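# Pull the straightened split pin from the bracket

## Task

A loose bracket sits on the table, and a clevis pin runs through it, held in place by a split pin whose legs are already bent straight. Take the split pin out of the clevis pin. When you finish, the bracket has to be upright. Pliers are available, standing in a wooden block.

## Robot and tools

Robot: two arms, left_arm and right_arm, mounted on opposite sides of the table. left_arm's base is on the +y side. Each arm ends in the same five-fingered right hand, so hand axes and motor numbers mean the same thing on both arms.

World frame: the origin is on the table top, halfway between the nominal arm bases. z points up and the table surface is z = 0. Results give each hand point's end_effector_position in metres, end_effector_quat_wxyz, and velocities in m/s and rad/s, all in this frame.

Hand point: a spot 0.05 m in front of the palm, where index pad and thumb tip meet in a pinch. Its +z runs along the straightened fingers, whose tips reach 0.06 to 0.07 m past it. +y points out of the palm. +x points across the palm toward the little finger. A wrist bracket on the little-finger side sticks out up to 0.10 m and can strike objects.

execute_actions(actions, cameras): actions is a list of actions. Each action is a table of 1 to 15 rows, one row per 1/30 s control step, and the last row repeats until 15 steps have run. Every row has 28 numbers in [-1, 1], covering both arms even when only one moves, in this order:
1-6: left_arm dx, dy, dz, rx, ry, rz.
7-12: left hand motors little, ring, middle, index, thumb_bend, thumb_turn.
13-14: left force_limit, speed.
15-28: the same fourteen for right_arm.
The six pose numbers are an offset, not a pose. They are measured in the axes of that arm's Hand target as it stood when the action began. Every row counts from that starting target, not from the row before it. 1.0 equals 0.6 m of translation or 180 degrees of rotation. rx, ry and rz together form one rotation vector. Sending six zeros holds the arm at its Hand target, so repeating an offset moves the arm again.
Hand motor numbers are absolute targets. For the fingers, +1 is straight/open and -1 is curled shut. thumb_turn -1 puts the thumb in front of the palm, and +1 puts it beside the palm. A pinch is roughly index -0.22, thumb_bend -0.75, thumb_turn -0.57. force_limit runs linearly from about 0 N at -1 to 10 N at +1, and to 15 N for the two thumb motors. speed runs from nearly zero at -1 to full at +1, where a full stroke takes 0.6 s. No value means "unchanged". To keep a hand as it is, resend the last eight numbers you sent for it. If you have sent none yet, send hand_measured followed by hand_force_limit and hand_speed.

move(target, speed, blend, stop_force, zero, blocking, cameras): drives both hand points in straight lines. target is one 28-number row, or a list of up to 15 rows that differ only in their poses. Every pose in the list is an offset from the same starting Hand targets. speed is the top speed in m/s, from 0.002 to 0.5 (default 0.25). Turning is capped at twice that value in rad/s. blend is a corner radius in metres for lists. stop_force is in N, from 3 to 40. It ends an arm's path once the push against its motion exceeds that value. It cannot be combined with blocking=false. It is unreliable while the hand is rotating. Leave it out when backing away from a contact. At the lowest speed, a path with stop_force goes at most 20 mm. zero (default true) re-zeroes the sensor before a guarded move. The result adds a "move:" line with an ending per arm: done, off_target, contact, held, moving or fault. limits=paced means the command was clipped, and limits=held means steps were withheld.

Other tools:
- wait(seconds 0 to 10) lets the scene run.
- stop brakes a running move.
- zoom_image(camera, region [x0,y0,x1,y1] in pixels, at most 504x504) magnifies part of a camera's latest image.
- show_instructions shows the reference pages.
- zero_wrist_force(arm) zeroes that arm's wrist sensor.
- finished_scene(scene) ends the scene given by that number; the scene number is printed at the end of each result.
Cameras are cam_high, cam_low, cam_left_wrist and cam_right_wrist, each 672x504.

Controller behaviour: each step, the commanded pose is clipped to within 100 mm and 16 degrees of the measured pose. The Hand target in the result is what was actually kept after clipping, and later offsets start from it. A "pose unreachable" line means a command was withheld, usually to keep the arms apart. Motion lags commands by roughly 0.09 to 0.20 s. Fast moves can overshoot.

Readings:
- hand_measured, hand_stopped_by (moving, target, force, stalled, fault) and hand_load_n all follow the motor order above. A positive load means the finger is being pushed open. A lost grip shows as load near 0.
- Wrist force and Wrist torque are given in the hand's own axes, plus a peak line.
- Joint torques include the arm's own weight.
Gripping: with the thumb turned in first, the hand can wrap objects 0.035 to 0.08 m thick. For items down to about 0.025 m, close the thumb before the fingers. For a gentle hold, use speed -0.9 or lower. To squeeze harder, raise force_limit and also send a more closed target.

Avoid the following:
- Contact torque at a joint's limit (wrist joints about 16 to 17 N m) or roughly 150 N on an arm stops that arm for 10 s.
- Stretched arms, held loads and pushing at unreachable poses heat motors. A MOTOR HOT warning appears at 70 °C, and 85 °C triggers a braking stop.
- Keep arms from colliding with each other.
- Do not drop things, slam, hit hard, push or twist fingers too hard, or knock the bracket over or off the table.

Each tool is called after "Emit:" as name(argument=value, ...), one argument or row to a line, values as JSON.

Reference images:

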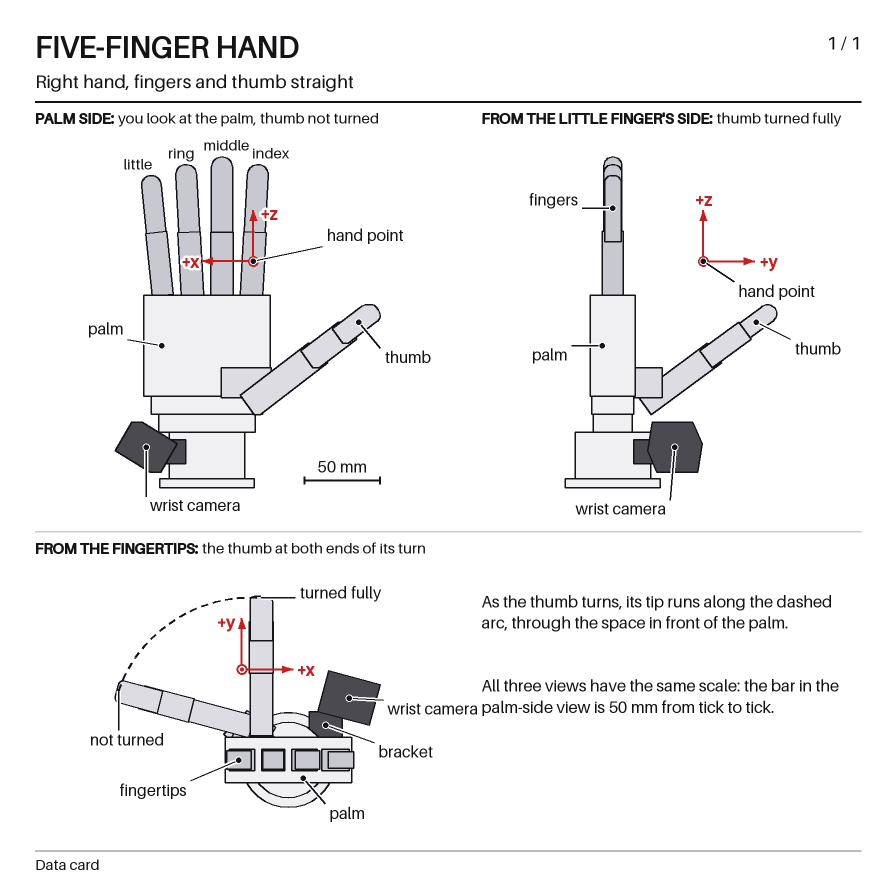

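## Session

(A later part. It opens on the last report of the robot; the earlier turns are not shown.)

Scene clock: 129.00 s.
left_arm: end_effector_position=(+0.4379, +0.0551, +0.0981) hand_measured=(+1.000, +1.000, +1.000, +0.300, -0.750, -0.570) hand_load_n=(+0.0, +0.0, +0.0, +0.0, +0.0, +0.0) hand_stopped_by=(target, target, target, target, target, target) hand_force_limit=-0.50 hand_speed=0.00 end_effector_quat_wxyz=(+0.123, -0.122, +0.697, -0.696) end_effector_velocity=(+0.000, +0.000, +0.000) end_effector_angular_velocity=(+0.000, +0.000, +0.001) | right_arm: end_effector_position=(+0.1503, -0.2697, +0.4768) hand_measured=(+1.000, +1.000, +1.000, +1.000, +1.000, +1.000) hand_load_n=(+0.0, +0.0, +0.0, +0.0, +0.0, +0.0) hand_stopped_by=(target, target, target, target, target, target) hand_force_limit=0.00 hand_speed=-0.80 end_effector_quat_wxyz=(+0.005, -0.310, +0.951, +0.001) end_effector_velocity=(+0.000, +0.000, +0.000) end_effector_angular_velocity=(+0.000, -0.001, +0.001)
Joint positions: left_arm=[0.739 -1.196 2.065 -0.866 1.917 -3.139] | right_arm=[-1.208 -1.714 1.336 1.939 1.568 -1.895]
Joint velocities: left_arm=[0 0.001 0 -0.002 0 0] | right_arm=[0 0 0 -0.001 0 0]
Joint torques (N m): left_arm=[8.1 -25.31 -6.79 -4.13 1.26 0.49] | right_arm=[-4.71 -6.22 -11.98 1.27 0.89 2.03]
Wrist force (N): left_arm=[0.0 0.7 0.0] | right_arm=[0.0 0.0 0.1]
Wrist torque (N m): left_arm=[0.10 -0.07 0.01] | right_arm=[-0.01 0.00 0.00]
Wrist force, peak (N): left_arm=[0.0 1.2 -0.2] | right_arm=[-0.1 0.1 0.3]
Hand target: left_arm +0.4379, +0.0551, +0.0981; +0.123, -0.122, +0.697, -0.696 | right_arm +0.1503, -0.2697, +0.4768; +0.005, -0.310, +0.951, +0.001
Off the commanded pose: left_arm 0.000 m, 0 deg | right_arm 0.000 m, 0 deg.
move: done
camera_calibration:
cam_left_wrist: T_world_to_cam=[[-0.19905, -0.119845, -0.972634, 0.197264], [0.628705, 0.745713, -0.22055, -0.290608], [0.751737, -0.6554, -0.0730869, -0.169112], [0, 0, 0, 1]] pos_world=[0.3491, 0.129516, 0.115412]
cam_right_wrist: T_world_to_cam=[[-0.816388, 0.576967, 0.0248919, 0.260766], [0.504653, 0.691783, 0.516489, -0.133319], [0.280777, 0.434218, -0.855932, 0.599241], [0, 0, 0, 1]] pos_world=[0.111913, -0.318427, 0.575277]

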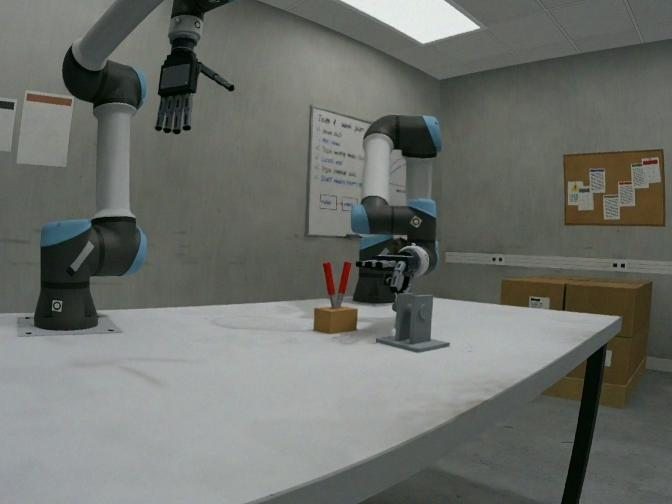

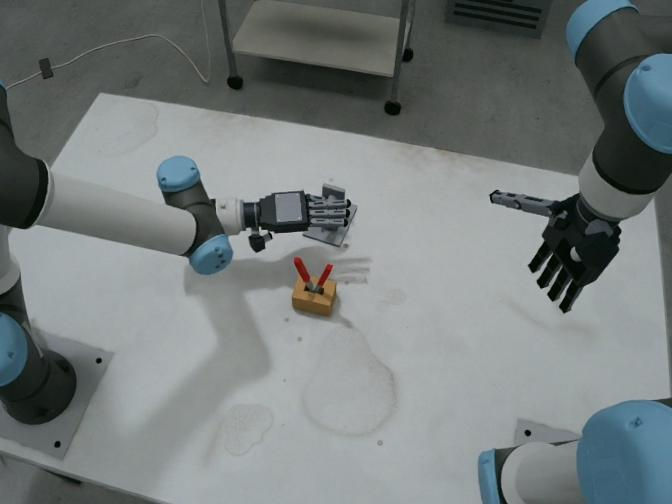

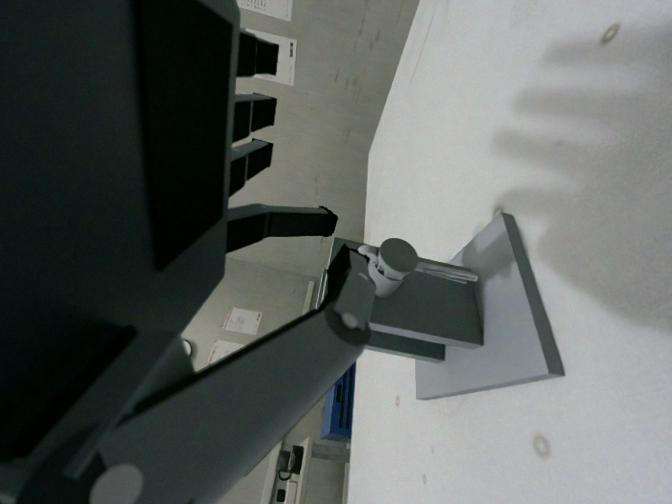

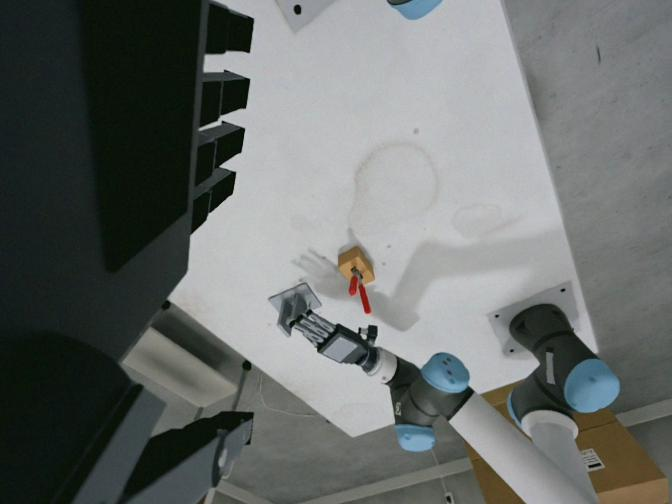

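Emit:
move(
  target=[0,0.0105,0.002,0,0,0,1,1,1,0.3,-0.75,-0.57,-0.5,0,0,0,0,0,0,0,1,1,1,1,1,1,0,-0.8],
  speed=0.01,
  stop_force=4,
  cameras=[],
)

Emit:
move(
  target=[0,0,0,0,0,0,1,1,1,-0.1,-0.75,-0.57,-0.5,-0.7,0,0,0,0,0,0,1,1,1,1,1,1,0,-0.8],
)

Emit:
zoom_image(
  camera="cam_left_wrist",
  region=[270, 170, 470, 340],
)

Emit:
zoom_image(
  camera="cam_high",
  region=[350, 240, 460, 350],
)

Scene clock: 145.67 s.
left_arm: end_effector_position=(+0.4384, +0.0540, +0.0918) hand_measured=(+1.000, +1.000, +1.000, +0.300, -0.750, -0.570) hand_load_n=(+0.0, +0.0, +0.0, +0.0, +0.0, +0.0) hand_stopped_by=(target, target, target, target, target, target) hand_force_limit=-0.50 hand_speed=0.00 end_effector_quat_wxyz=(+0.123, -0.122, +0.697, -0.696) end_effector_velocity=(+0.000, +0.000, +0.001) end_effector_angular_velocity=(-0.001, -0.001, -0.001) | right_arm: end_effector_position=(+0.1503, -0.2697, +0.4768) hand_measured=(+1.000, +1.000, +1.000, +1.000, +1.000, +1.000) hand_load_n=(+0.0, +0.0, +0.0, +0.0, +0.0, +0.0) hand_stopped_by=(target, target, target, target, target, target) hand_force_limit=0.00 hand_speed=-0.80 end_effector_quat_wxyz=(+0.005, -0.310, +0.951, +0.001) end_effector_velocity=(+0.000, +0.000, +0.000) end_effector_angular_velocity=(-0.001, +0.003, -0.003)
Joint positions: left_arm=[0.738 -1.181 2.066 -0.882 1.916 -3.139] | right_arm=[-1.208 -1.714 1.336 1.939 1.568 -1.895]
Joint velocities: left_arm=[0 0 0 -0.001 0.001 0] | right_arm=[-0.001 0 0 0.003 0 0.002]
Joint torques (N m): left_arm=[-8.54 -26.21 -7.46 -4.34 -1.18 -2.5] | right_arm=[-5.38 -6.83 -11.27 1.08 1.12 2.28]
Wrist force (N): left_arm=[0.1 0.7 0.3] | right_arm=[0.0 0.2 0.1]
Wrist torque (N m): left_arm=[0.07 -0.08 0.02] | right_arm=[0.03 0.00 0.01]
Wrist force, peak (N): left_arm=[0.1 1.1 0.1] | right_arm=[-0.2 0.3 -0.1]
Hand target: left_arm +0.4384, +0.0540, +0.0918; +0.123, -0.122, +0.697, -0.696 | right_arm +0.1503, -0.2697, +0.4768; +0.005, -0.310, +0.951, +0.001
Off the commanded pose: left_arm 0.000 m, 0 deg | right_arm 0.000 m, 0 deg.
move: done
No camera images: "cameras" was empty.

Scene clock: 146.53 s.
left_arm: end_effector_position=(+0.4384, +0.0540, +0.0918) hand_measured=(+1.000, +1.000, +1.000, +0.002, -0.750, -0.570) hand_load_n=(+0.0, +0.0, +0.0, +4.0, +0.0, +0.0) hand_stopped_by=(target, target, target, force, target, target) hand_force_limit=-0.50 hand_speed=-0.70 end_effector_quat_wxyz=(+0.123, -0.121, +0.697, -0.696) end_effector_velocity=(+0.000, +0.000, +0.001) end_effector_angular_velocity=(-0.001, -0.001, +0.000) | right_arm: end_effector_position=(+0.1503, -0.2697, +0.4768) hand_measured=(+1.000, +1.000, +1.000, +1.000, +1.000, +1.000) hand_load_n=(+0.0, +0.0, +0.0, +0.0, +0.0, +0.0) hand_stopped_by=(target, target, target, target, target, target) hand_force_limit=0.00 hand_speed=-0.80 end_effector_quat_wxyz=(+0.005, -0.310, +0.951, +0.001) end_effector_velocity=(+0.000, +0.000, +0.000) end_effector_angular_velocity=(+0.000, +0.001, +0.000)
Joint positions: left_arm=[0.738 -1.181 2.066 -0.882 1.916 -3.139] | right_arm=[-1.208 -1.714 1.336 1.939 1.568 -1.895]
Joint velocities: left_arm=[0 -0.001 0 -0.001 0 0] | right_arm=[0 0 0 0 0 0]
Joint torques (N m): left_arm=[-6.94 -25.2 -6.84 -1.73 -1.42 -2.71] | right_arm=[-5.66 -6.84 -11.69 0.94 1.19 2.34]
Wrist force (N): left_arm=[-0.5 0.1 4.2] | right_arm=[0.0 -0.3 0.0]
Wrist torque (N m): left_arm=[0.10 -0.05 0.02] | right_arm=[-0.04 -0.01 -0.01]
Wrist force, peak (N): left_arm=[-0.6 -0.2 4.5] | right_arm=[-0.1 -0.1 0.3]
Hand target: left_arm +0.4384, +0.0540, +0.0918; +0.123, -0.122, +0.697, -0.696 | right_arm +0.1503, -0.2697, +0.4768; +0.005, -0.310, +0.951, +0.001
Off the commanded pose: left_arm 0.000 m, 0 deg | right_arm 0.000 m, 0 deg.
move: done
camera_calibration:
cam_left_wrist: T_world_to_cam=[[-0.199011, -0.119936, -0.97263, 0.191085], [0.628718, 0.745689, -0.220594, -0.291416], [0.751737, -0.655411, -0.0729941, -0.170632], [0, 0, 0, 1]] pos_world=[0.349517, 0.12839, 0.109115]
cam_right_wrist: T_world_to_cam=[[-0.816388, 0.576967, 0.0248918, 0.260766], [0.504653, 0.691783, 0.51649, -0.133319], [0.280778, 0.434218, -0.855932, 0.599241], [0, 0, 0, 1]] pos_world=[0.111913, -0.318427, 0.575277]

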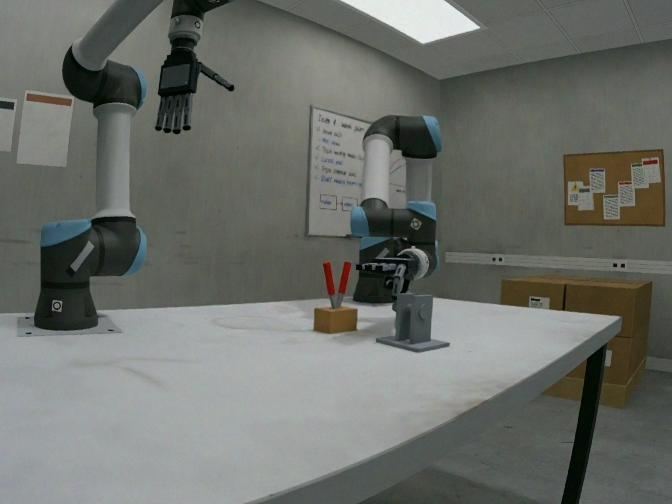

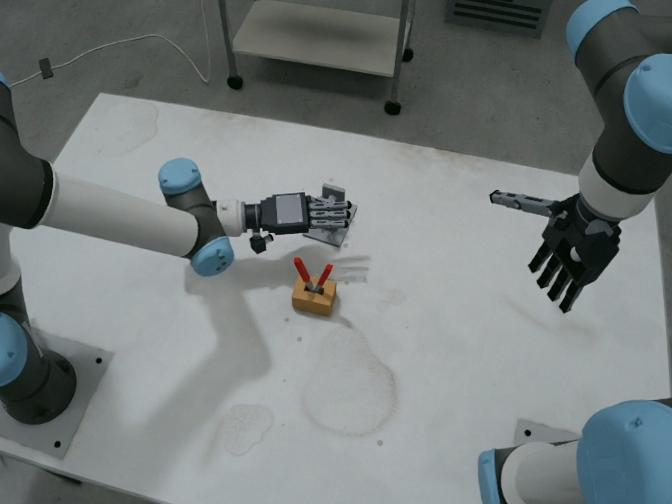

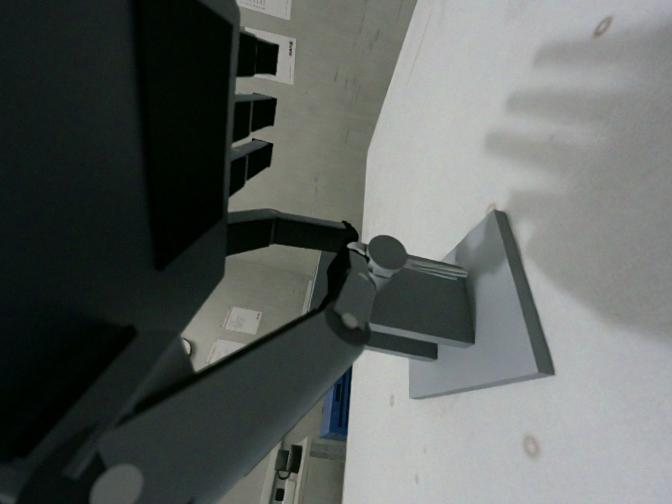

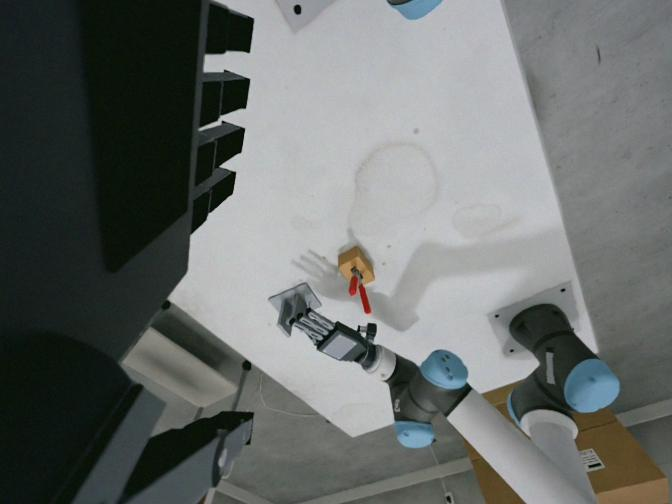

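Scaled by 2.520 from the camera's 672x504 image, which has a finer 960x720 frame.

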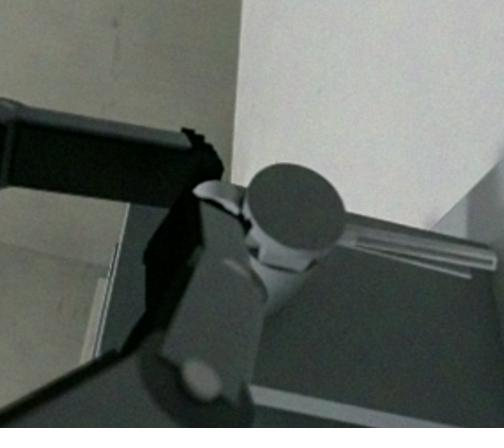

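Scaled by 4.582 from the camera's 672x504 image, which has a finer 960x720 frame.

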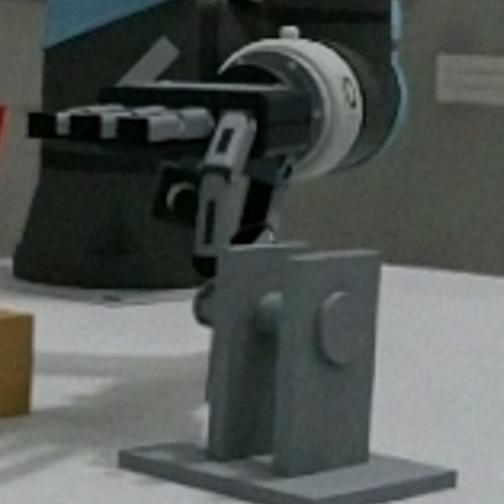

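Emit:
move(
  target=[0,0,0,0,0,0,1,1,1,0.15,-0.75,-0.57,-0.5,-0.7,0,0,0,0,0,0,1,1,1,1,1,1,0,-0.8],
  cameras=[],
)

Emit:
move(
  target=[0,0,0.025,0,0,0,1,1,1,0.15,-0.75,-0.57,-0.5,-0.7,0,0,0,0,0,0,1,1,1,1,1,1,0,-0.8],
  speed=0.008,
  stop_force=3,
)

Emit:
zoom_image(
  camera="cam_left_wrist",
  region=[270, 170, 470, 340],
)

Scene clock: 155.67 s.
left_arm: end_effector_position=(+0.4383, +0.0540, +0.0918) hand_measured=(+1.000, +1.000, +1.000, +0.150, -0.750, -0.570) hand_load_n=(+0.0, +0.0, +0.0, +0.0, +0.0, +0.0) hand_stopped_by=(target, target, target, target, target, target) hand_force_limit=-0.50 hand_speed=-0.70 end_effector_quat_wxyz=(+0.122, -0.122, +0.698, -0.695) end_effector_velocity=(+0.000, +0.000, +0.001) end_effector_angular_velocity=(+0.000, +0.000, +0.000) | right_arm: end_effector_position=(+0.1503, -0.2697, +0.4768) hand_measured=(+1.000, +1.000, +1.000, +1.000, +1.000, +1.000) hand_load_n=(+0.0, +0.0, +0.0, +0.0, +0.0, +0.0) hand_stopped_by=(target, target, target, target, target, target) hand_force_limit=0.00 hand_speed=-0.80 end_effector_quat_wxyz=(+0.005, -0.310, +0.951, +0.001) end_effector_velocity=(+0.000, +0.000, +0.000) end_effector_angular_velocity=(+0.000, +0.001, -0.001)
Joint positions: left_arm=[0.738 -1.181 2.066 -0.882 1.916 -3.139] | right_arm=[-1.208 -1.714 1.336 1.939 1.568 -1.895]
Joint velocities: left_arm=[0 -0.001 0 0.001 0 0] | right_arm=[0 0.001 0 0.001 0 0.001]
Joint torques (N m): left_arm=[7.88 -25.9 -8.67 -0.81 -1.14 -2.32] | right_arm=[-5.73 -6.55 -11.07 0.97 1.32 2.41]
Wrist force (N): left_arm=[0.2 0.7 0.0] | right_arm=[0.0 0.0 0.0]
Wrist torque (N m): left_arm=[0.09 -0.09 0.02] | right_arm=[0.00 -0.01 0.00]
Wrist force, peak (N): left_arm=[-0.6 -0.1 4.5] | right_arm=[0.2 0.3 0.0]
Hand target: left_arm +0.4384, +0.0540, +0.0918; +0.123, -0.122, +0.697, -0.696 | right_arm +0.1503, -0.2697, +0.4768; +0.005, -0.310, +0.951, +0.001
Off the commanded pose: left_arm 0.000 m, 0 deg | right_arm 0.000 m, 0 deg.
move: done
No camera images: "cameras" was empty.

Scene clock: 158.43 s.
left_arm: end_effector_position=(+0.4425, +0.0425, +0.0917) hand_measured=(+1.000, +1.000, +1.000, +0.150, -0.750, -0.570) hand_load_n=(+0.0, +0.0, +0.0, +0.0, +0.0, +0.0) hand_stopped_by=(target, target, target, target, target, target) hand_force_limit=-0.50 hand_speed=-0.70 end_effector_quat_wxyz=(+0.123, -0.122, +0.697, -0.696) end_effector_velocity=(+0.000, +0.000, +0.000) end_effector_angular_velocity=(+0.000, +0.000, +0.001) | right_arm: end_effector_position=(+0.1503, -0.2697, +0.4768) hand_measured=(+1.000, +1.000, +1.000, +1.000, +1.000, +1.000) hand_load_n=(+0.0, +0.0, +0.0, +0.0, +0.0, +0.0) hand_stopped_by=(target, target, target, target, target, target) hand_force_limit=0.00 hand_speed=-0.80 end_effector_quat_wxyz=(+0.005, -0.310, +0.951, +0.001) end_effector_velocity=(+0.001, +0.000, +0.000) end_effector_angular_velocity=(+0.000, -0.001, -0.001)
Joint positions: left_arm=[0.729 -1.164 2.038 -0.871 1.906 -3.139] | right_arm=[-1.208 -1.714 1.336 1.939 1.568 -1.895]
Joint velocities: left_arm=[0 -0.001 0 0 0 0] | right_arm=[-0.002 0 0 -0.001 0 -0.001]
Joint torques (N m): left_arm=[10.14 -43.5 -7.07 -4.5 1.39 -2.23] | right_arm=[-6.17 -6.83 -10.48 0.82 1.42 2.49]
Wrist force (N): left_arm=[0.1 1.0 -0.2] | right_arm=[0.2 -0.1 0.2]
Wrist torque (N m): left_arm=[0.12 -0.06 0.02] | right_arm=[-0.02 -0.03 0.01]
Wrist force, peak (N): left_arm=[0.5 -0.1 -4.0] | right_arm=[-0.2 0.1 0.3]
Hand target: left_arm +0.4425, +0.0425, +0.0917; +0.123, -0.122, +0.697, -0.696 | right_arm +0.1503, -0.2697, +0.4768; +0.005, -0.310, +0.951, +0.001
Off the commanded pose: left_arm 0.003 m, 0 deg | right_arm 0.000 m, 0 deg.
move: contact (left_arm)
camera_calibration:
cam_left_wrist: T_world_to_cam=[[-0.199094, -0.119863, -0.972623, 0.190501], [0.628686, 0.745717, -0.22059, -0.285483], [0.751742, -0.655392, -0.0731114, -0.1812], [0, 0, 0, 1]] pos_world=[0.353622, 0.116966, 0.109063]
cam_right_wrist: T_world_to_cam=[[-0.816388, 0.576968, 0.0248918, 0.260766], [0.504653, 0.691783, 0.516489, -0.133319], [0.280778, 0.434217, -0.855932, 0.599241], [0, 0, 0, 1]] pos_world=[0.111913, -0.318427, 0.575277]

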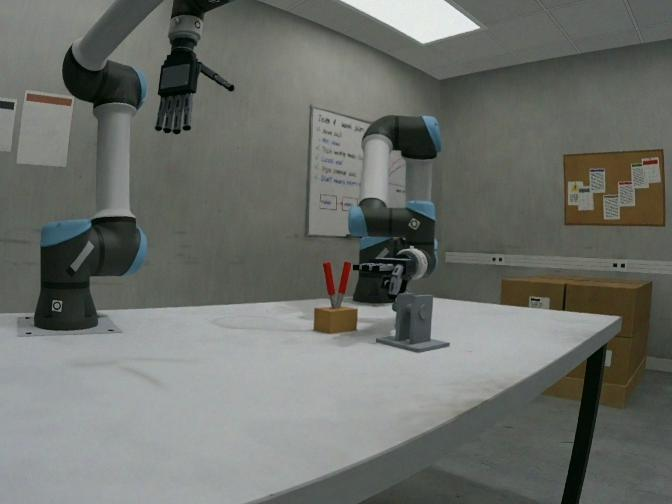

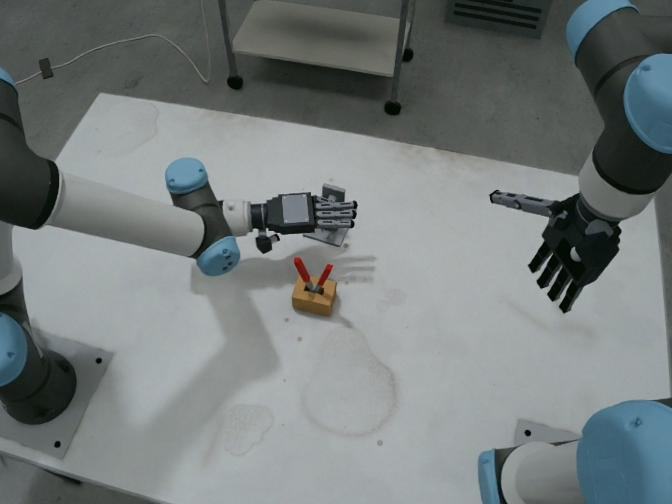

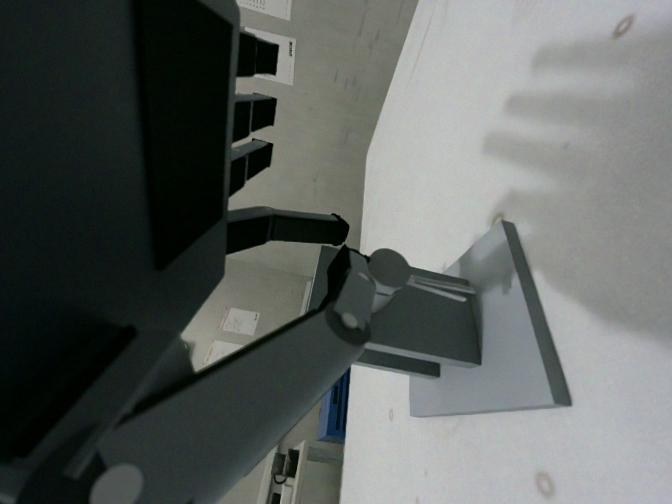

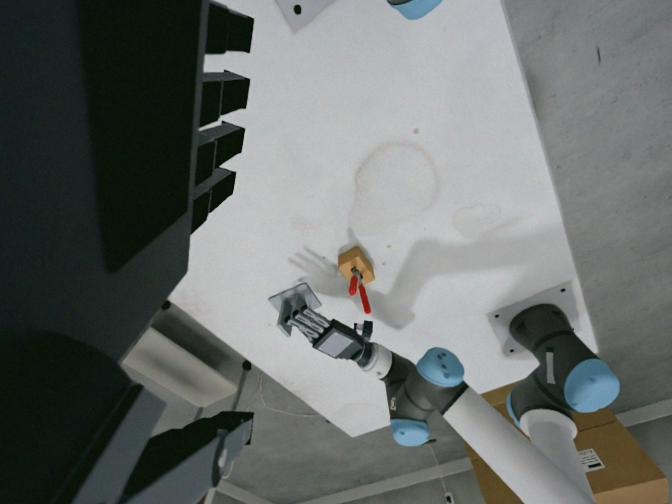

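Scaled by 2.520 from the camera's 672x504 image, which has a finer 960x720 frame.

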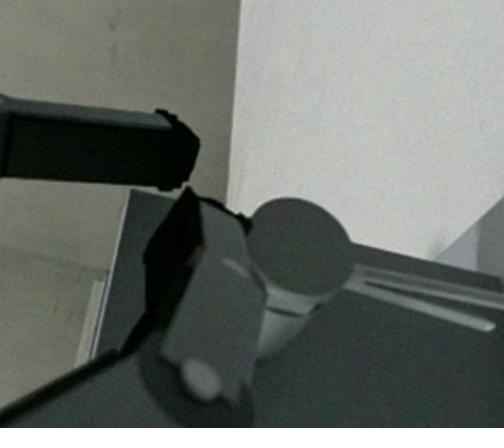

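Emit:
move(
  target=[0,0,0,0,0,0,1,1,1,-0.4,-0.75,-0.57,0.4,-0.85,0,0,0,0,0,0,1,1,1,1,1,1,0,-0.8],
)

Emit:
zoom_image(
  camera="cam_left_wrist",
  region=[270, 170, 470, 340],
)

Emit:
zoom_image(
  camera="cam_high",
  region=[350, 240, 460, 350],
)

Scene clock: 164.77 s.
left_arm: end_effector_position=(+0.4425, +0.0425, +0.0917) hand_measured=(+1.000, +1.000, +1.000, -0.172, -0.748, -0.570) hand_load_n=(+0.0, +0.0, +0.0, +8.0, +1.5, +0.5) hand_stopped_by=(target, target, target, force, target, target) hand_force_limit=0.40 hand_speed=-0.85 end_effector_quat_wxyz=(+0.122, -0.122, +0.697, -0.696) end_effector_velocity=(+0.000, +0.000, +0.000) end_effector_angular_velocity=(-0.001, -0.001, +0.000) | right_arm: end_effector_position=(+0.1503, -0.2697, +0.4768) hand_measured=(+1.000, +1.000, +1.000, +1.000, +1.000, +1.000) hand_load_n=(+0.0, +0.0, +0.0, +0.0, -0.5, +0.0) hand_stopped_by=(target, target, target, target, target, target) hand_force_limit=0.00 hand_speed=-0.80 end_effector_quat_wxyz=(+0.005, -0.310, +0.951, +0.001) end_effector_velocity=(+0.000, +0.000, +0.000) end_effector_angular_velocity=(+0.000, -0.001, -0.001)
Joint positions: left_arm=[0.729 -1.164 2.038 -0.871 1.906 -3.139] | right_arm=[-1.208 -1.714 1.336 1.939 1.568 -1.895]
Joint velocities: left_arm=[0 0.001 0 -0.002 0 0] | right_arm=[0 0 0 -0.001 0 0.001]
Joint torques (N m): left_arm=[10.47 -40.66 -11.43 -2.57 0.74 -1.71] | right_arm=[-7.02 -6.37 -10.31 0.68 1.65 2.5]
Wrist force (N): left_arm=[1.2 -1.5 0.0] | right_arm=[0.0 0.1 0.1]
Wrist torque (N m): left_arm=[0.10 -0.06 0.01] | right_arm=[0.01 -0.01 0.01]
Wrist force, peak (N): left_arm=[1.4 -1.8 0.2] | right_arm=[-0.4 0.0 0.1]
Hand target: left_arm +0.4425, +0.0425, +0.0917; +0.123, -0.122, +0.697, -0.696 | right_arm +0.1503, -0.2697, +0.4768; +0.005, -0.310, +0.951, +0.001
Off the commanded pose: left_arm 0.000 m, 0 deg | right_arm 0.000 m, 0 deg.
move: done
camera_calibration:
cam_left_wrist: T_world_to_cam=[[-0.199088, -0.119868, -0.972623, 0.190505], [0.6287, 0.745704, -0.220592, -0.285483], [0.751731, -0.655406, -0.0730999, -0.181194], [0, 0, 0, 1]] pos_world=[0.35362, 0.116966, 0.109069]
cam_right_wrist: T_world_to_cam=[[-0.816388, 0.576968, 0.0248922, 0.260766], [0.504654, 0.691783, 0.516489, -0.133319], [0.280777, 0.434217, -0.855932, 0.599241], [0, 0, 0, 1]] pos_world=[0.111913, -0.318427, 0.575276]

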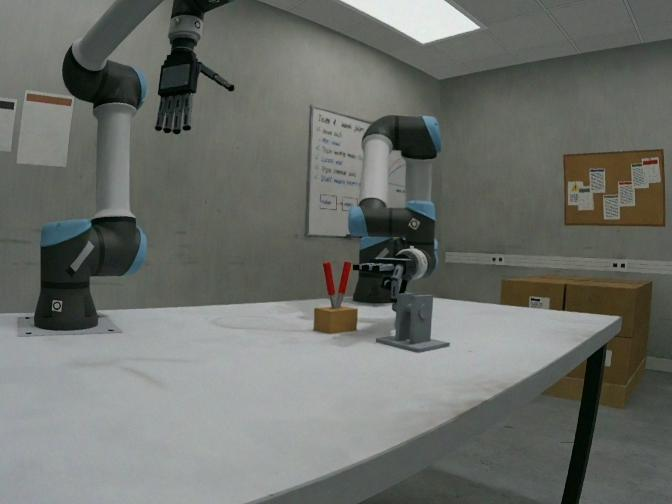

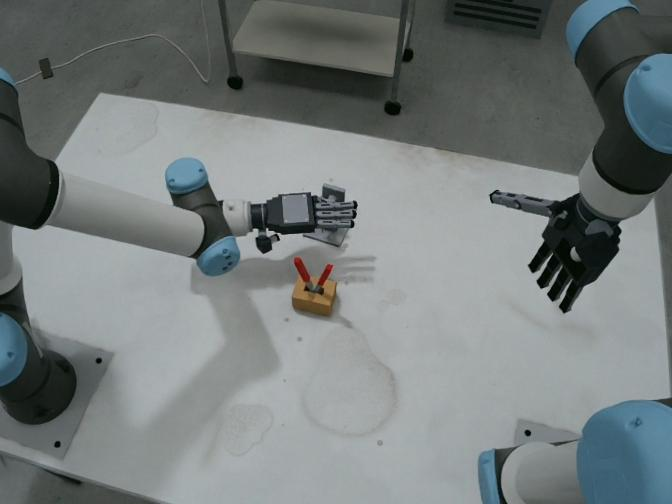

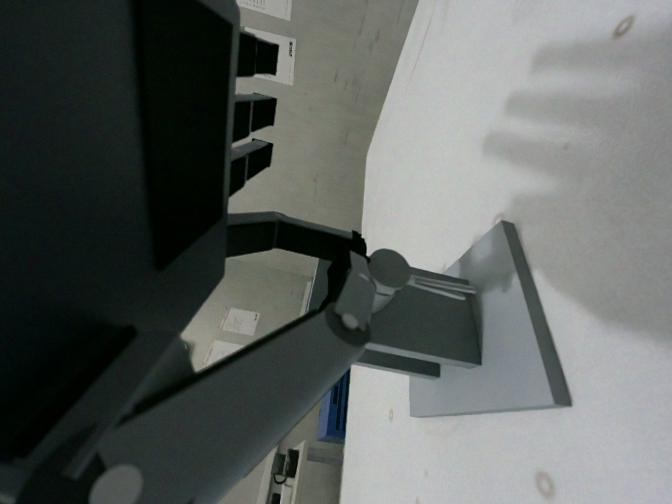

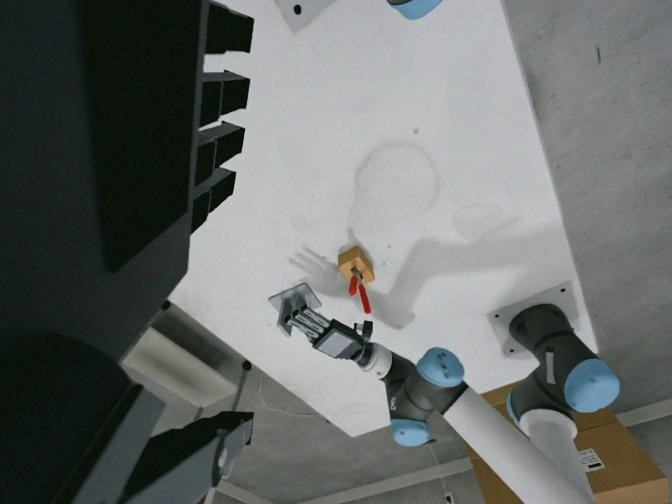

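Scaled by 2.520 from the camera's 672x504 image, which has a finer 960x720 frame.

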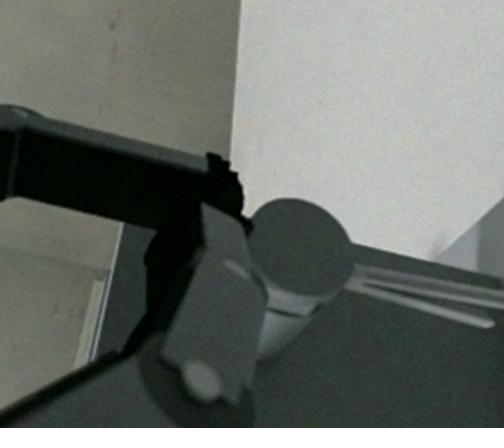

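Scaled by 4.582 from the camera's 672x504 image, which has a finer 960x720 frame.

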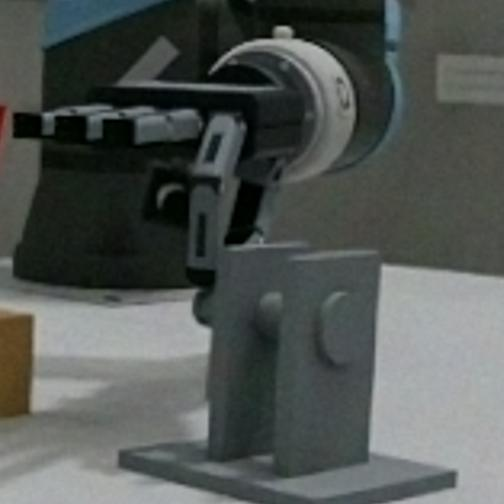

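Emit:
move(
  target=[0,0,0,0,0,0,1,1,1,-0.6,-0.75,-0.57,1,-0.7,0,0,0,0,0,0,1,1,1,1,1,1,0,-0.8],
  cameras=[],
)

Emit:
move(
  target=[0,-0.02,0,0,0,0,1,1,1,-0.6,-0.75,-0.57,1,-0.7,0,0,0,0,0,0,1,1,1,1,1,1,0,-0.8],
  speed=0.01,
  stop_force=20,
)

Emit:
zoom_image(
  camera="cam_left_wrist",
  region=[270, 170, 470, 340],
)

Emit:
zoom_image(
  camera="cam_high",
  region=[350, 240, 460, 350],
)

Scene clock: 172.47 s.
left_arm: end_effector_position=(+0.4425, +0.0425, +0.0917) hand_measured=(+1.000, +1.000, +1.000, -0.176, -0.748, -0.570) hand_load_n=(+0.0, -0.5, +0.0, +10.0, +2.0, +0.5) hand_stopped_by=(target, target, target, force, target, target) hand_force_limit=1.00 hand_speed=-0.70 end_effector_quat_wxyz=(+0.123, -0.122, +0.697, -0.696) end_effector_velocity=(+0.000, +0.000, +0.000) end_effector_angular_velocity=(+0.001, +0.001, +0.000) | right_arm: end_effector_position=(+0.1503, -0.2697, +0.4768) hand_measured=(+1.000, +1.000, +1.000, +1.000, +1.000, +1.000) hand_load_n=(+0.0, +0.0, +0.0, +0.0, +0.0, +0.0) hand_stopped_by=(target, target, target, target, target, target) hand_force_limit=0.00 hand_speed=-0.80 end_effector_quat_wxyz=(+0.005, -0.310, +0.951, +0.001) end_effector_velocity=(+0.000, +0.000, +0.000) end_effector_angular_velocity=(+0.000, +0.002, +0.000)
Joint positions: left_arm=[0.729 -1.164 2.038 -0.871 1.906 -3.139] | right_arm=[-1.208 -1.714 1.336 1.939 1.568 -1.895]
Joint velocities: left_arm=[0.001 -0.001 0 0.002 0 0] | right_arm=[-0.001 0 0 0.002 0 -0.001]
Joint torques (N m): left_arm=[10.26 -29.04 -16.14 -1.37 -1.33 -1.55] | right_arm=[-7.26 -6.54 -10.24 0.53 1.72 2.44]
Wrist force (N): left_arm=[1.7 -1.9 0.1] | right_arm=[-0.1 0.0 0.0]
Wrist torque (N m): left_arm=[0.12 -0.08 0.02] | right_arm=[0.00 0.01 -0.01]
Wrist force, peak (N): left_arm=[1.3 -2.4 0.0] | right_arm=[0.0 0.1 0.2]
Hand target: left_arm +0.4425, +0.0425, +0.0917; +0.123, -0.122, +0.697, -0.696 | right_arm +0.1503, -0.2697, +0.4768; +0.005, -0.310, +0.951, +0.001
Off the commanded pose: left_arm 0.000 m, 0 deg | right_arm 0.000 m, 0 deg.
move: done
No camera images: "cameras" was empty.

Scene clock: 174.63 s.
left_arm: end_effector_position=(+0.4425, +0.0425, +0.1037) hand_measured=(+1.000, +1.000, +1.000, -0.178, -0.750, -0.570) hand_load_n=(+0.0, +0.0, +0.0, +1.5, +0.0, +0.0) hand_stopped_by=(target, target, target, force, target, target) hand_force_limit=1.00 hand_speed=-0.70 end_effector_quat_wxyz=(+0.123, -0.122, +0.697, -0.696) end_effector_velocity=(+0.000, +0.000, -0.001) end_effector_angular_velocity=(+0.001, +0.001, +0.000) | right_arm: end_effector_position=(+0.1503, -0.2697, +0.4768) hand_measured=(+1.000, +1.000, +1.000, +1.000, +1.000, +1.000) hand_load_n=(+0.0, +0.0, +0.0, +0.0, +0.0, +0.0) hand_stopped_by=(target, target, target, target, target, target) hand_force_limit=0.00 hand_speed=-0.80 end_effector_quat_wxyz=(+0.005, -0.310, +0.951, +0.001) end_effector_velocity=(+0.000, +0.000, +0.000) end_effector_angular_velocity=(+0.001, -0.001, +0.002)
Joint positions: left_arm=[0.729 -1.188 2.03 -0.839 1.906 -3.139] | right_arm=[-1.208 -1.714 1.336 1.939 1.568 -1.895]
Joint velocities: left_arm=[0 0.003 0 -0.001 0 0] | right_arm=[0.001 0 0 -0.002 -0.001 -0.001]
Joint torques (N m): left_arm=[-4.19 -43.53 -22.05 0.98 -1.42 -2.36] | right_arm=[-7.45 -6.56 -10.11 0.39 1.71 2.43]
Wrist force (N): left_arm=[0.0 0.8 1.8] | right_arm=[0.0 -0.1 0.1]
Wrist torque (N m): left_arm=[0.05 -0.06 0.01] | right_arm=[-0.02 -0.01 0.00]
Wrist force, peak (N): left_arm=[0.2 4.4 0.5] | right_arm=[-0.2 0.1 0.2]
Hand target: left_arm +0.4425, +0.0425, +0.1037; +0.123, -0.122, +0.697, -0.696 | right_arm +0.1503, -0.2697, +0.4768; +0.005, -0.310, +0.951, +0.001
Off the commanded pose: left_arm 0.000 m, 0 deg | right_arm 0.000 m, 0 deg.
move: done
camera_calibration:
cam_left_wrist: T_world_to_cam=[[-0.199092, -0.119865, -0.972623, 0.202184], [0.628683, 0.745719, -0.22059, -0.282803], [0.751745, -0.655389, -0.0731095, -0.180341], [0, 0, 0, 1]] pos_world=[0.353617, 0.116932, 0.12108]
cam_right_wrist: T_world_to_cam=[[-0.816388, 0.576968, 0.0248919, 0.260767], [0.504654, 0.691783, 0.516489, -0.133319], [0.280777, 0.434217, -0.855932, 0.599241], [0, 0, 0, 1]] pos_world=[0.111913, -0.318427, 0.575276]

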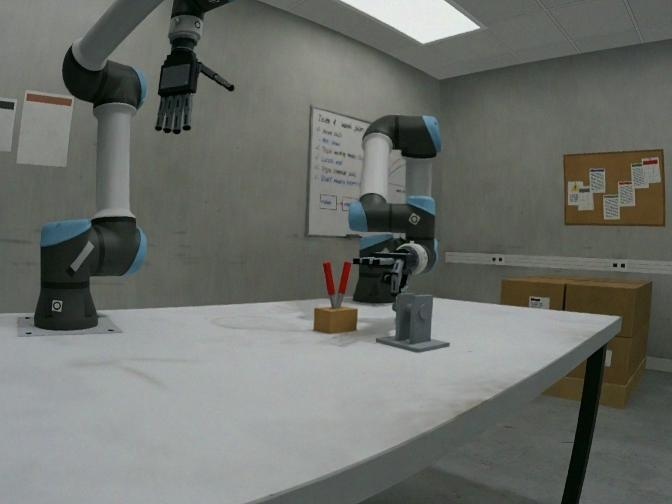

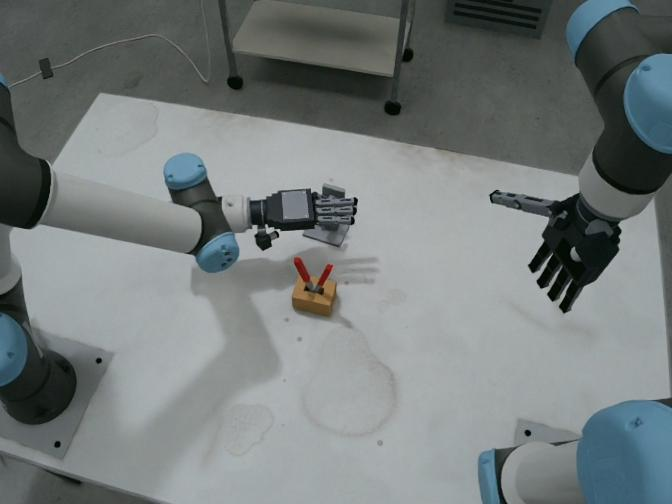

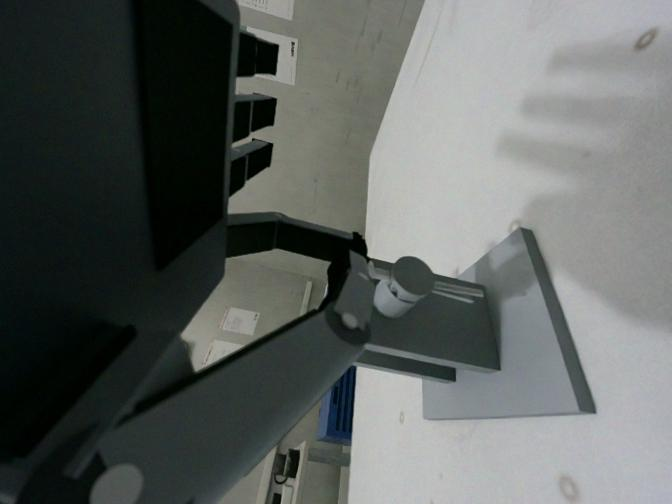

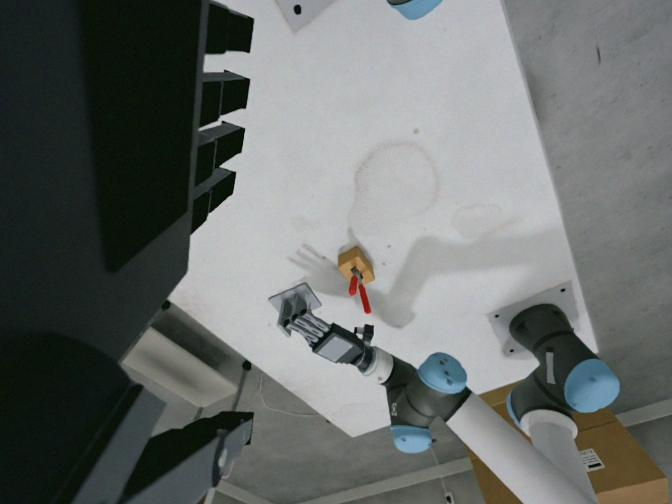

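Scaled by 2.520 from the camera's 672x504 image, which has a finer 960x720 frame.

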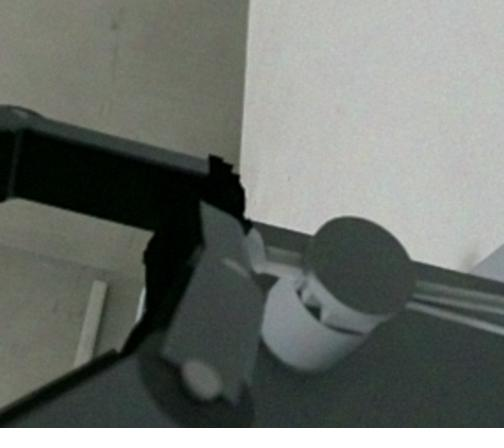

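Scaled by 4.582 from the camera's 672x504 image, which has a finer 960x720 frame.

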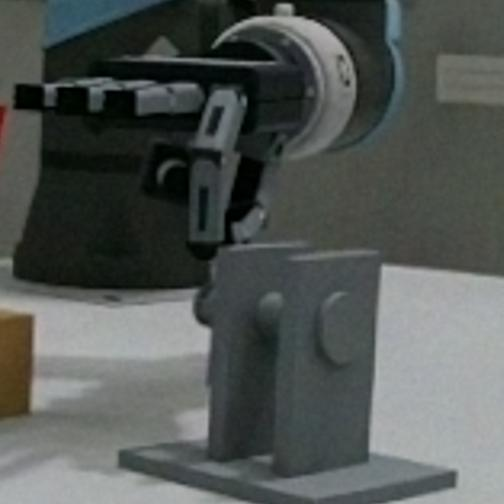

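Emit:
move(
  target=[
    [0,-0.06,0,0,0,0,1,1,1,1,0.0,-0.57,-0.5,0,0,0,0,0,0,0,1,1,1,1,1,1,0,-0.8],
    [-0.0107,-0.06,-0.2755,0,0,0,1,1,1,1,0.0,-0.57,-0.5,0,0,0,0,0,0,0,1,1,1,1,1,1,0,-0.8],
    [-0.0107,0.0228,-0.2755,-0.171,0,-0.47,1,1,1,1,0.0,-0.57,-0.5,0,0,0,0,0,0,0,1,1,1,1,1,1,0,-0.8],
  ],
  cameras=[],
)

Emit:
move(
  target=[0,0,0,0,0,0,-1,-1,-1,1,0.0,-1,-0.5,0,0,0,0,0,0,0,1,1,1,1,1,1,0,-0.8],
)

Emit:
zoom_image(
  camera="cam_left_wrist",
  region=[220, 120, 560, 380],
)

Scene clock: 228.80 s.
left_arm: end_effector_position=(+0.3926, +0.2004, +0.0903) hand_measured=(+1.000, +1.000, +1.000, +1.000, +0.000, -0.570) hand_load_n=(+0.0, +0.0, -0.5, +0.0, +0.0, +0.5) hand_stopped_by=(target, target, target, target, target, target) hand_force_limit=-0.50 hand_speed=0.00 end_effector_quat_wxyz=(+0.404, +0.579, -0.581, +0.404) end_effector_velocity=(+0.000, +0.000, +0.000) end_effector_angular_velocity=(+0.000, +0.006, -0.001) | right_arm: end_effector_position=(+0.1503, -0.2697, +0.4768) hand_measured=(+1.000, +1.000, +1.000, +1.000, +1.000, +1.000) hand_load_n=(+0.0, +0.0, +0.0, +0.0, +0.0, +0.0) hand_stopped_by=(target, target, target, target, target, target) hand_force_limit=0.00 hand_speed=-0.80 end_effector_quat_wxyz=(+0.005, -0.310, +0.951, +0.001) end_effector_velocity=(+0.000, +0.000, +0.000) end_effector_angular_velocity=(+0.000, -0.001, -0.002)
Joint positions: left_arm=[1.178 -0.988 1.634 0.069 2.586 -4.075] | right_arm=[-1.208 -1.714 1.336 1.939 1.568 -1.895]
Joint velocities: left_arm=[0 0.002 -0.003 0.005 0.002 -0.001] | right_arm=[0 0 0 -0.001 0 0.002]
Joint torques (N m): left_arm=[11.89 -33.46 -25.17 3.1 2.07 -2.33] | right_arm=[-8.76 -6.36 -10.49 0.15 1.62 2.41]
Wrist force (N): left_arm=[-0.2 0.3 0.2] | right_arm=[0.1 0.0 0.1]
Wrist torque (N m): left_arm=[0.12 -0.03 0.00] | right_arm=[0.00 -0.02 0.01]
Wrist force, peak (N): left_arm=[-0.3 1.2 2.0] | right_arm=[-0.3 0.0 0.2]
Hand target: left_arm +0.3926, +0.2004, +0.0903; +0.405, +0.579, -0.581, +0.404 | right_arm +0.1503, -0.2697, +0.4768; +0.005, -0.310, +0.951, +0.001
Off the commanded pose: left_arm 0.000 m, 0 deg | right_arm 0.000 m, 0 deg.
move: done
No camera images: "cameras" was empty.

Scene clock: 230.30 s.
left_arm: end_effector_position=(+0.3926, +0.2004, +0.0903) hand_measured=(-1.000, -1.000, -0.494, +1.000, +0.002, -1.000) hand_load_n=(+0.0, +0.0, +3.5, +0.0, +4.0, +1.0) hand_stopped_by=(target, target, force, target, target, target) hand_force_limit=-0.50 hand_speed=0.00 end_effector_quat_wxyz=(+0.405, +0.579, -0.581, +0.404) end_effector_velocity=(+0.000, +0.000, +0.000) end_effector_angular_velocity=(+0.000, +0.000, +0.000) | right_arm: end_effector_position=(+0.1503, -0.2697, +0.4768) hand_measured=(+1.000, +1.000, +1.000, +1.000, +1.000, +1.000) hand_load_n=(+0.0, +0.0, +0.0, +0.0, +0.0, +0.0) hand_stopped_by=(target, target, target, target, target, target) hand_force_limit=0.00 hand_speed=-0.80 end_effector_quat_wxyz=(+0.005, -0.310, +0.951, +0.001) end_effector_velocity=(+0.000, +0.000, +0.000) end_effector_angular_velocity=(-0.001, +0.001, -0.001)
Joint positions: left_arm=[1.178 -0.987 1.633 0.069 2.587 -4.075] | right_arm=[-1.208 -1.714 1.336 1.939 1.568 -1.895]
Joint velocities: left_arm=[0 -0.001 0 0.001 0 0] | right_arm=[0 0.001 0 0.001 0 0.001]
Joint torques (N m): left_arm=[11.62 -35.73 -22.15 3.4 2.36 -1.46] | right_arm=[-8.72 -6.46 -10.7 0.13 1.61 2.47]
Wrist force (N): left_arm=[-0.2 0.6 0.5] | right_arm=[0.0 -0.1 -0.1]
Wrist torque (N m): left_arm=[0.14 -0.03 0.03] | right_arm=[-0.01 0.00 0.00]
Wrist force, peak (N): left_arm=[-0.7 0.4 0.6] | right_arm=[0.1 0.2 0.3]
Hand target: left_arm +0.3926, +0.2004, +0.0903; +0.405, +0.579, -0.581, +0.404 | right_arm +0.1503, -0.2697, +0.4768; +0.005, -0.310, +0.951, +0.001
Off the commanded pose: left_arm 0.000 m, 0 deg | right_arm 0.000 m, 0 deg.
move: done
camera_calibration:
cam_left_wrist: T_world_to_cam=[[-0.97259, -0.12162, 0.198183, 0.396371], [-0.220901, 0.749382, -0.624203, -0.00294528], [-0.0725992, -0.650873, -0.755708, 0.344007], [0, 0, 0, 1]] pos_world=[0.409831, 0.274318, 0.179576]
cam_right_wrist: T_world_to_cam=[[-0.816388, 0.576968, 0.0248917, 0.260767], [0.504653, 0.691784, 0.516488, -0.133319], [0.280777, 0.434216, -0.855932, 0.599241], [0, 0, 0, 1]] pos_world=[0.111913, -0.318427, 0.575276]

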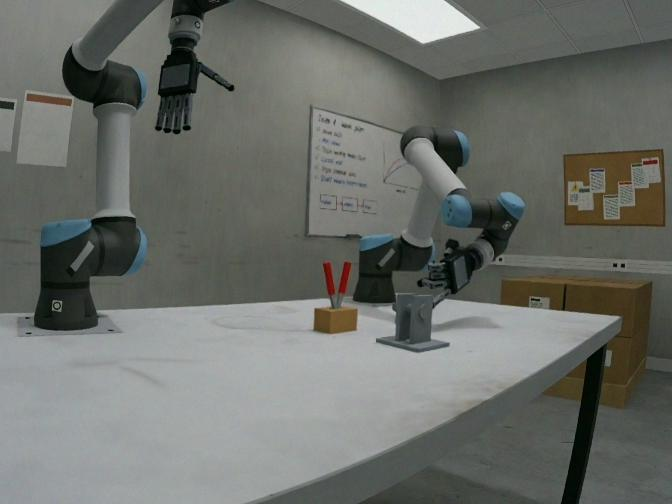

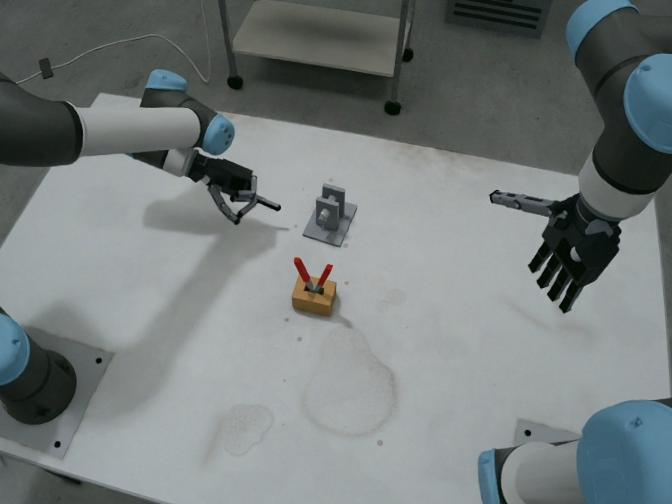

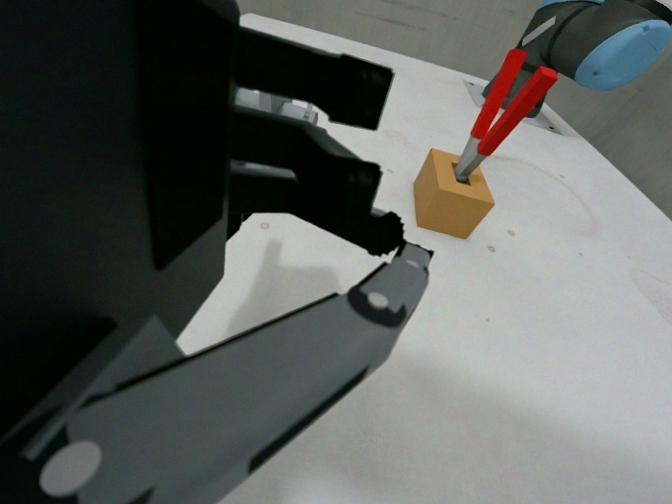

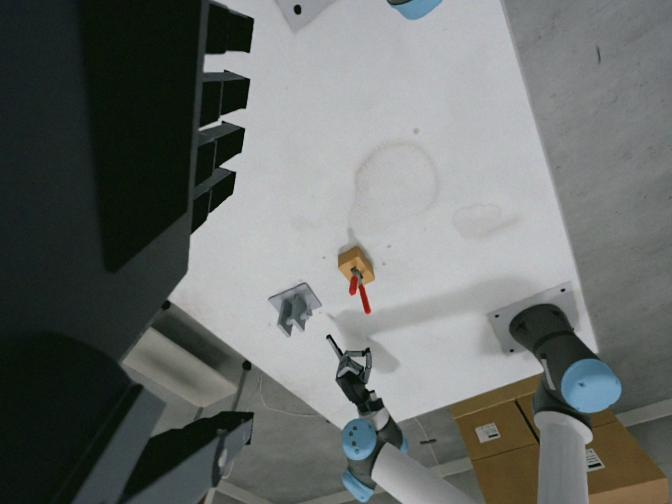

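Scaled by 1.482 from the camera's 672x504 image, which has a finer 960x720 frame.

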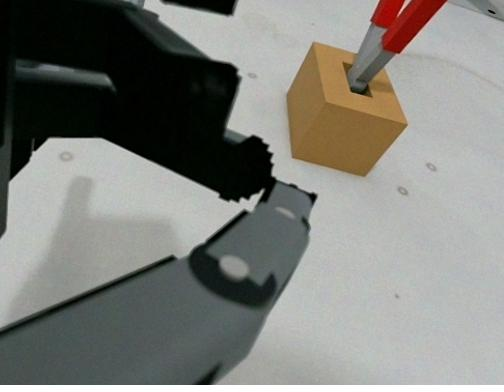

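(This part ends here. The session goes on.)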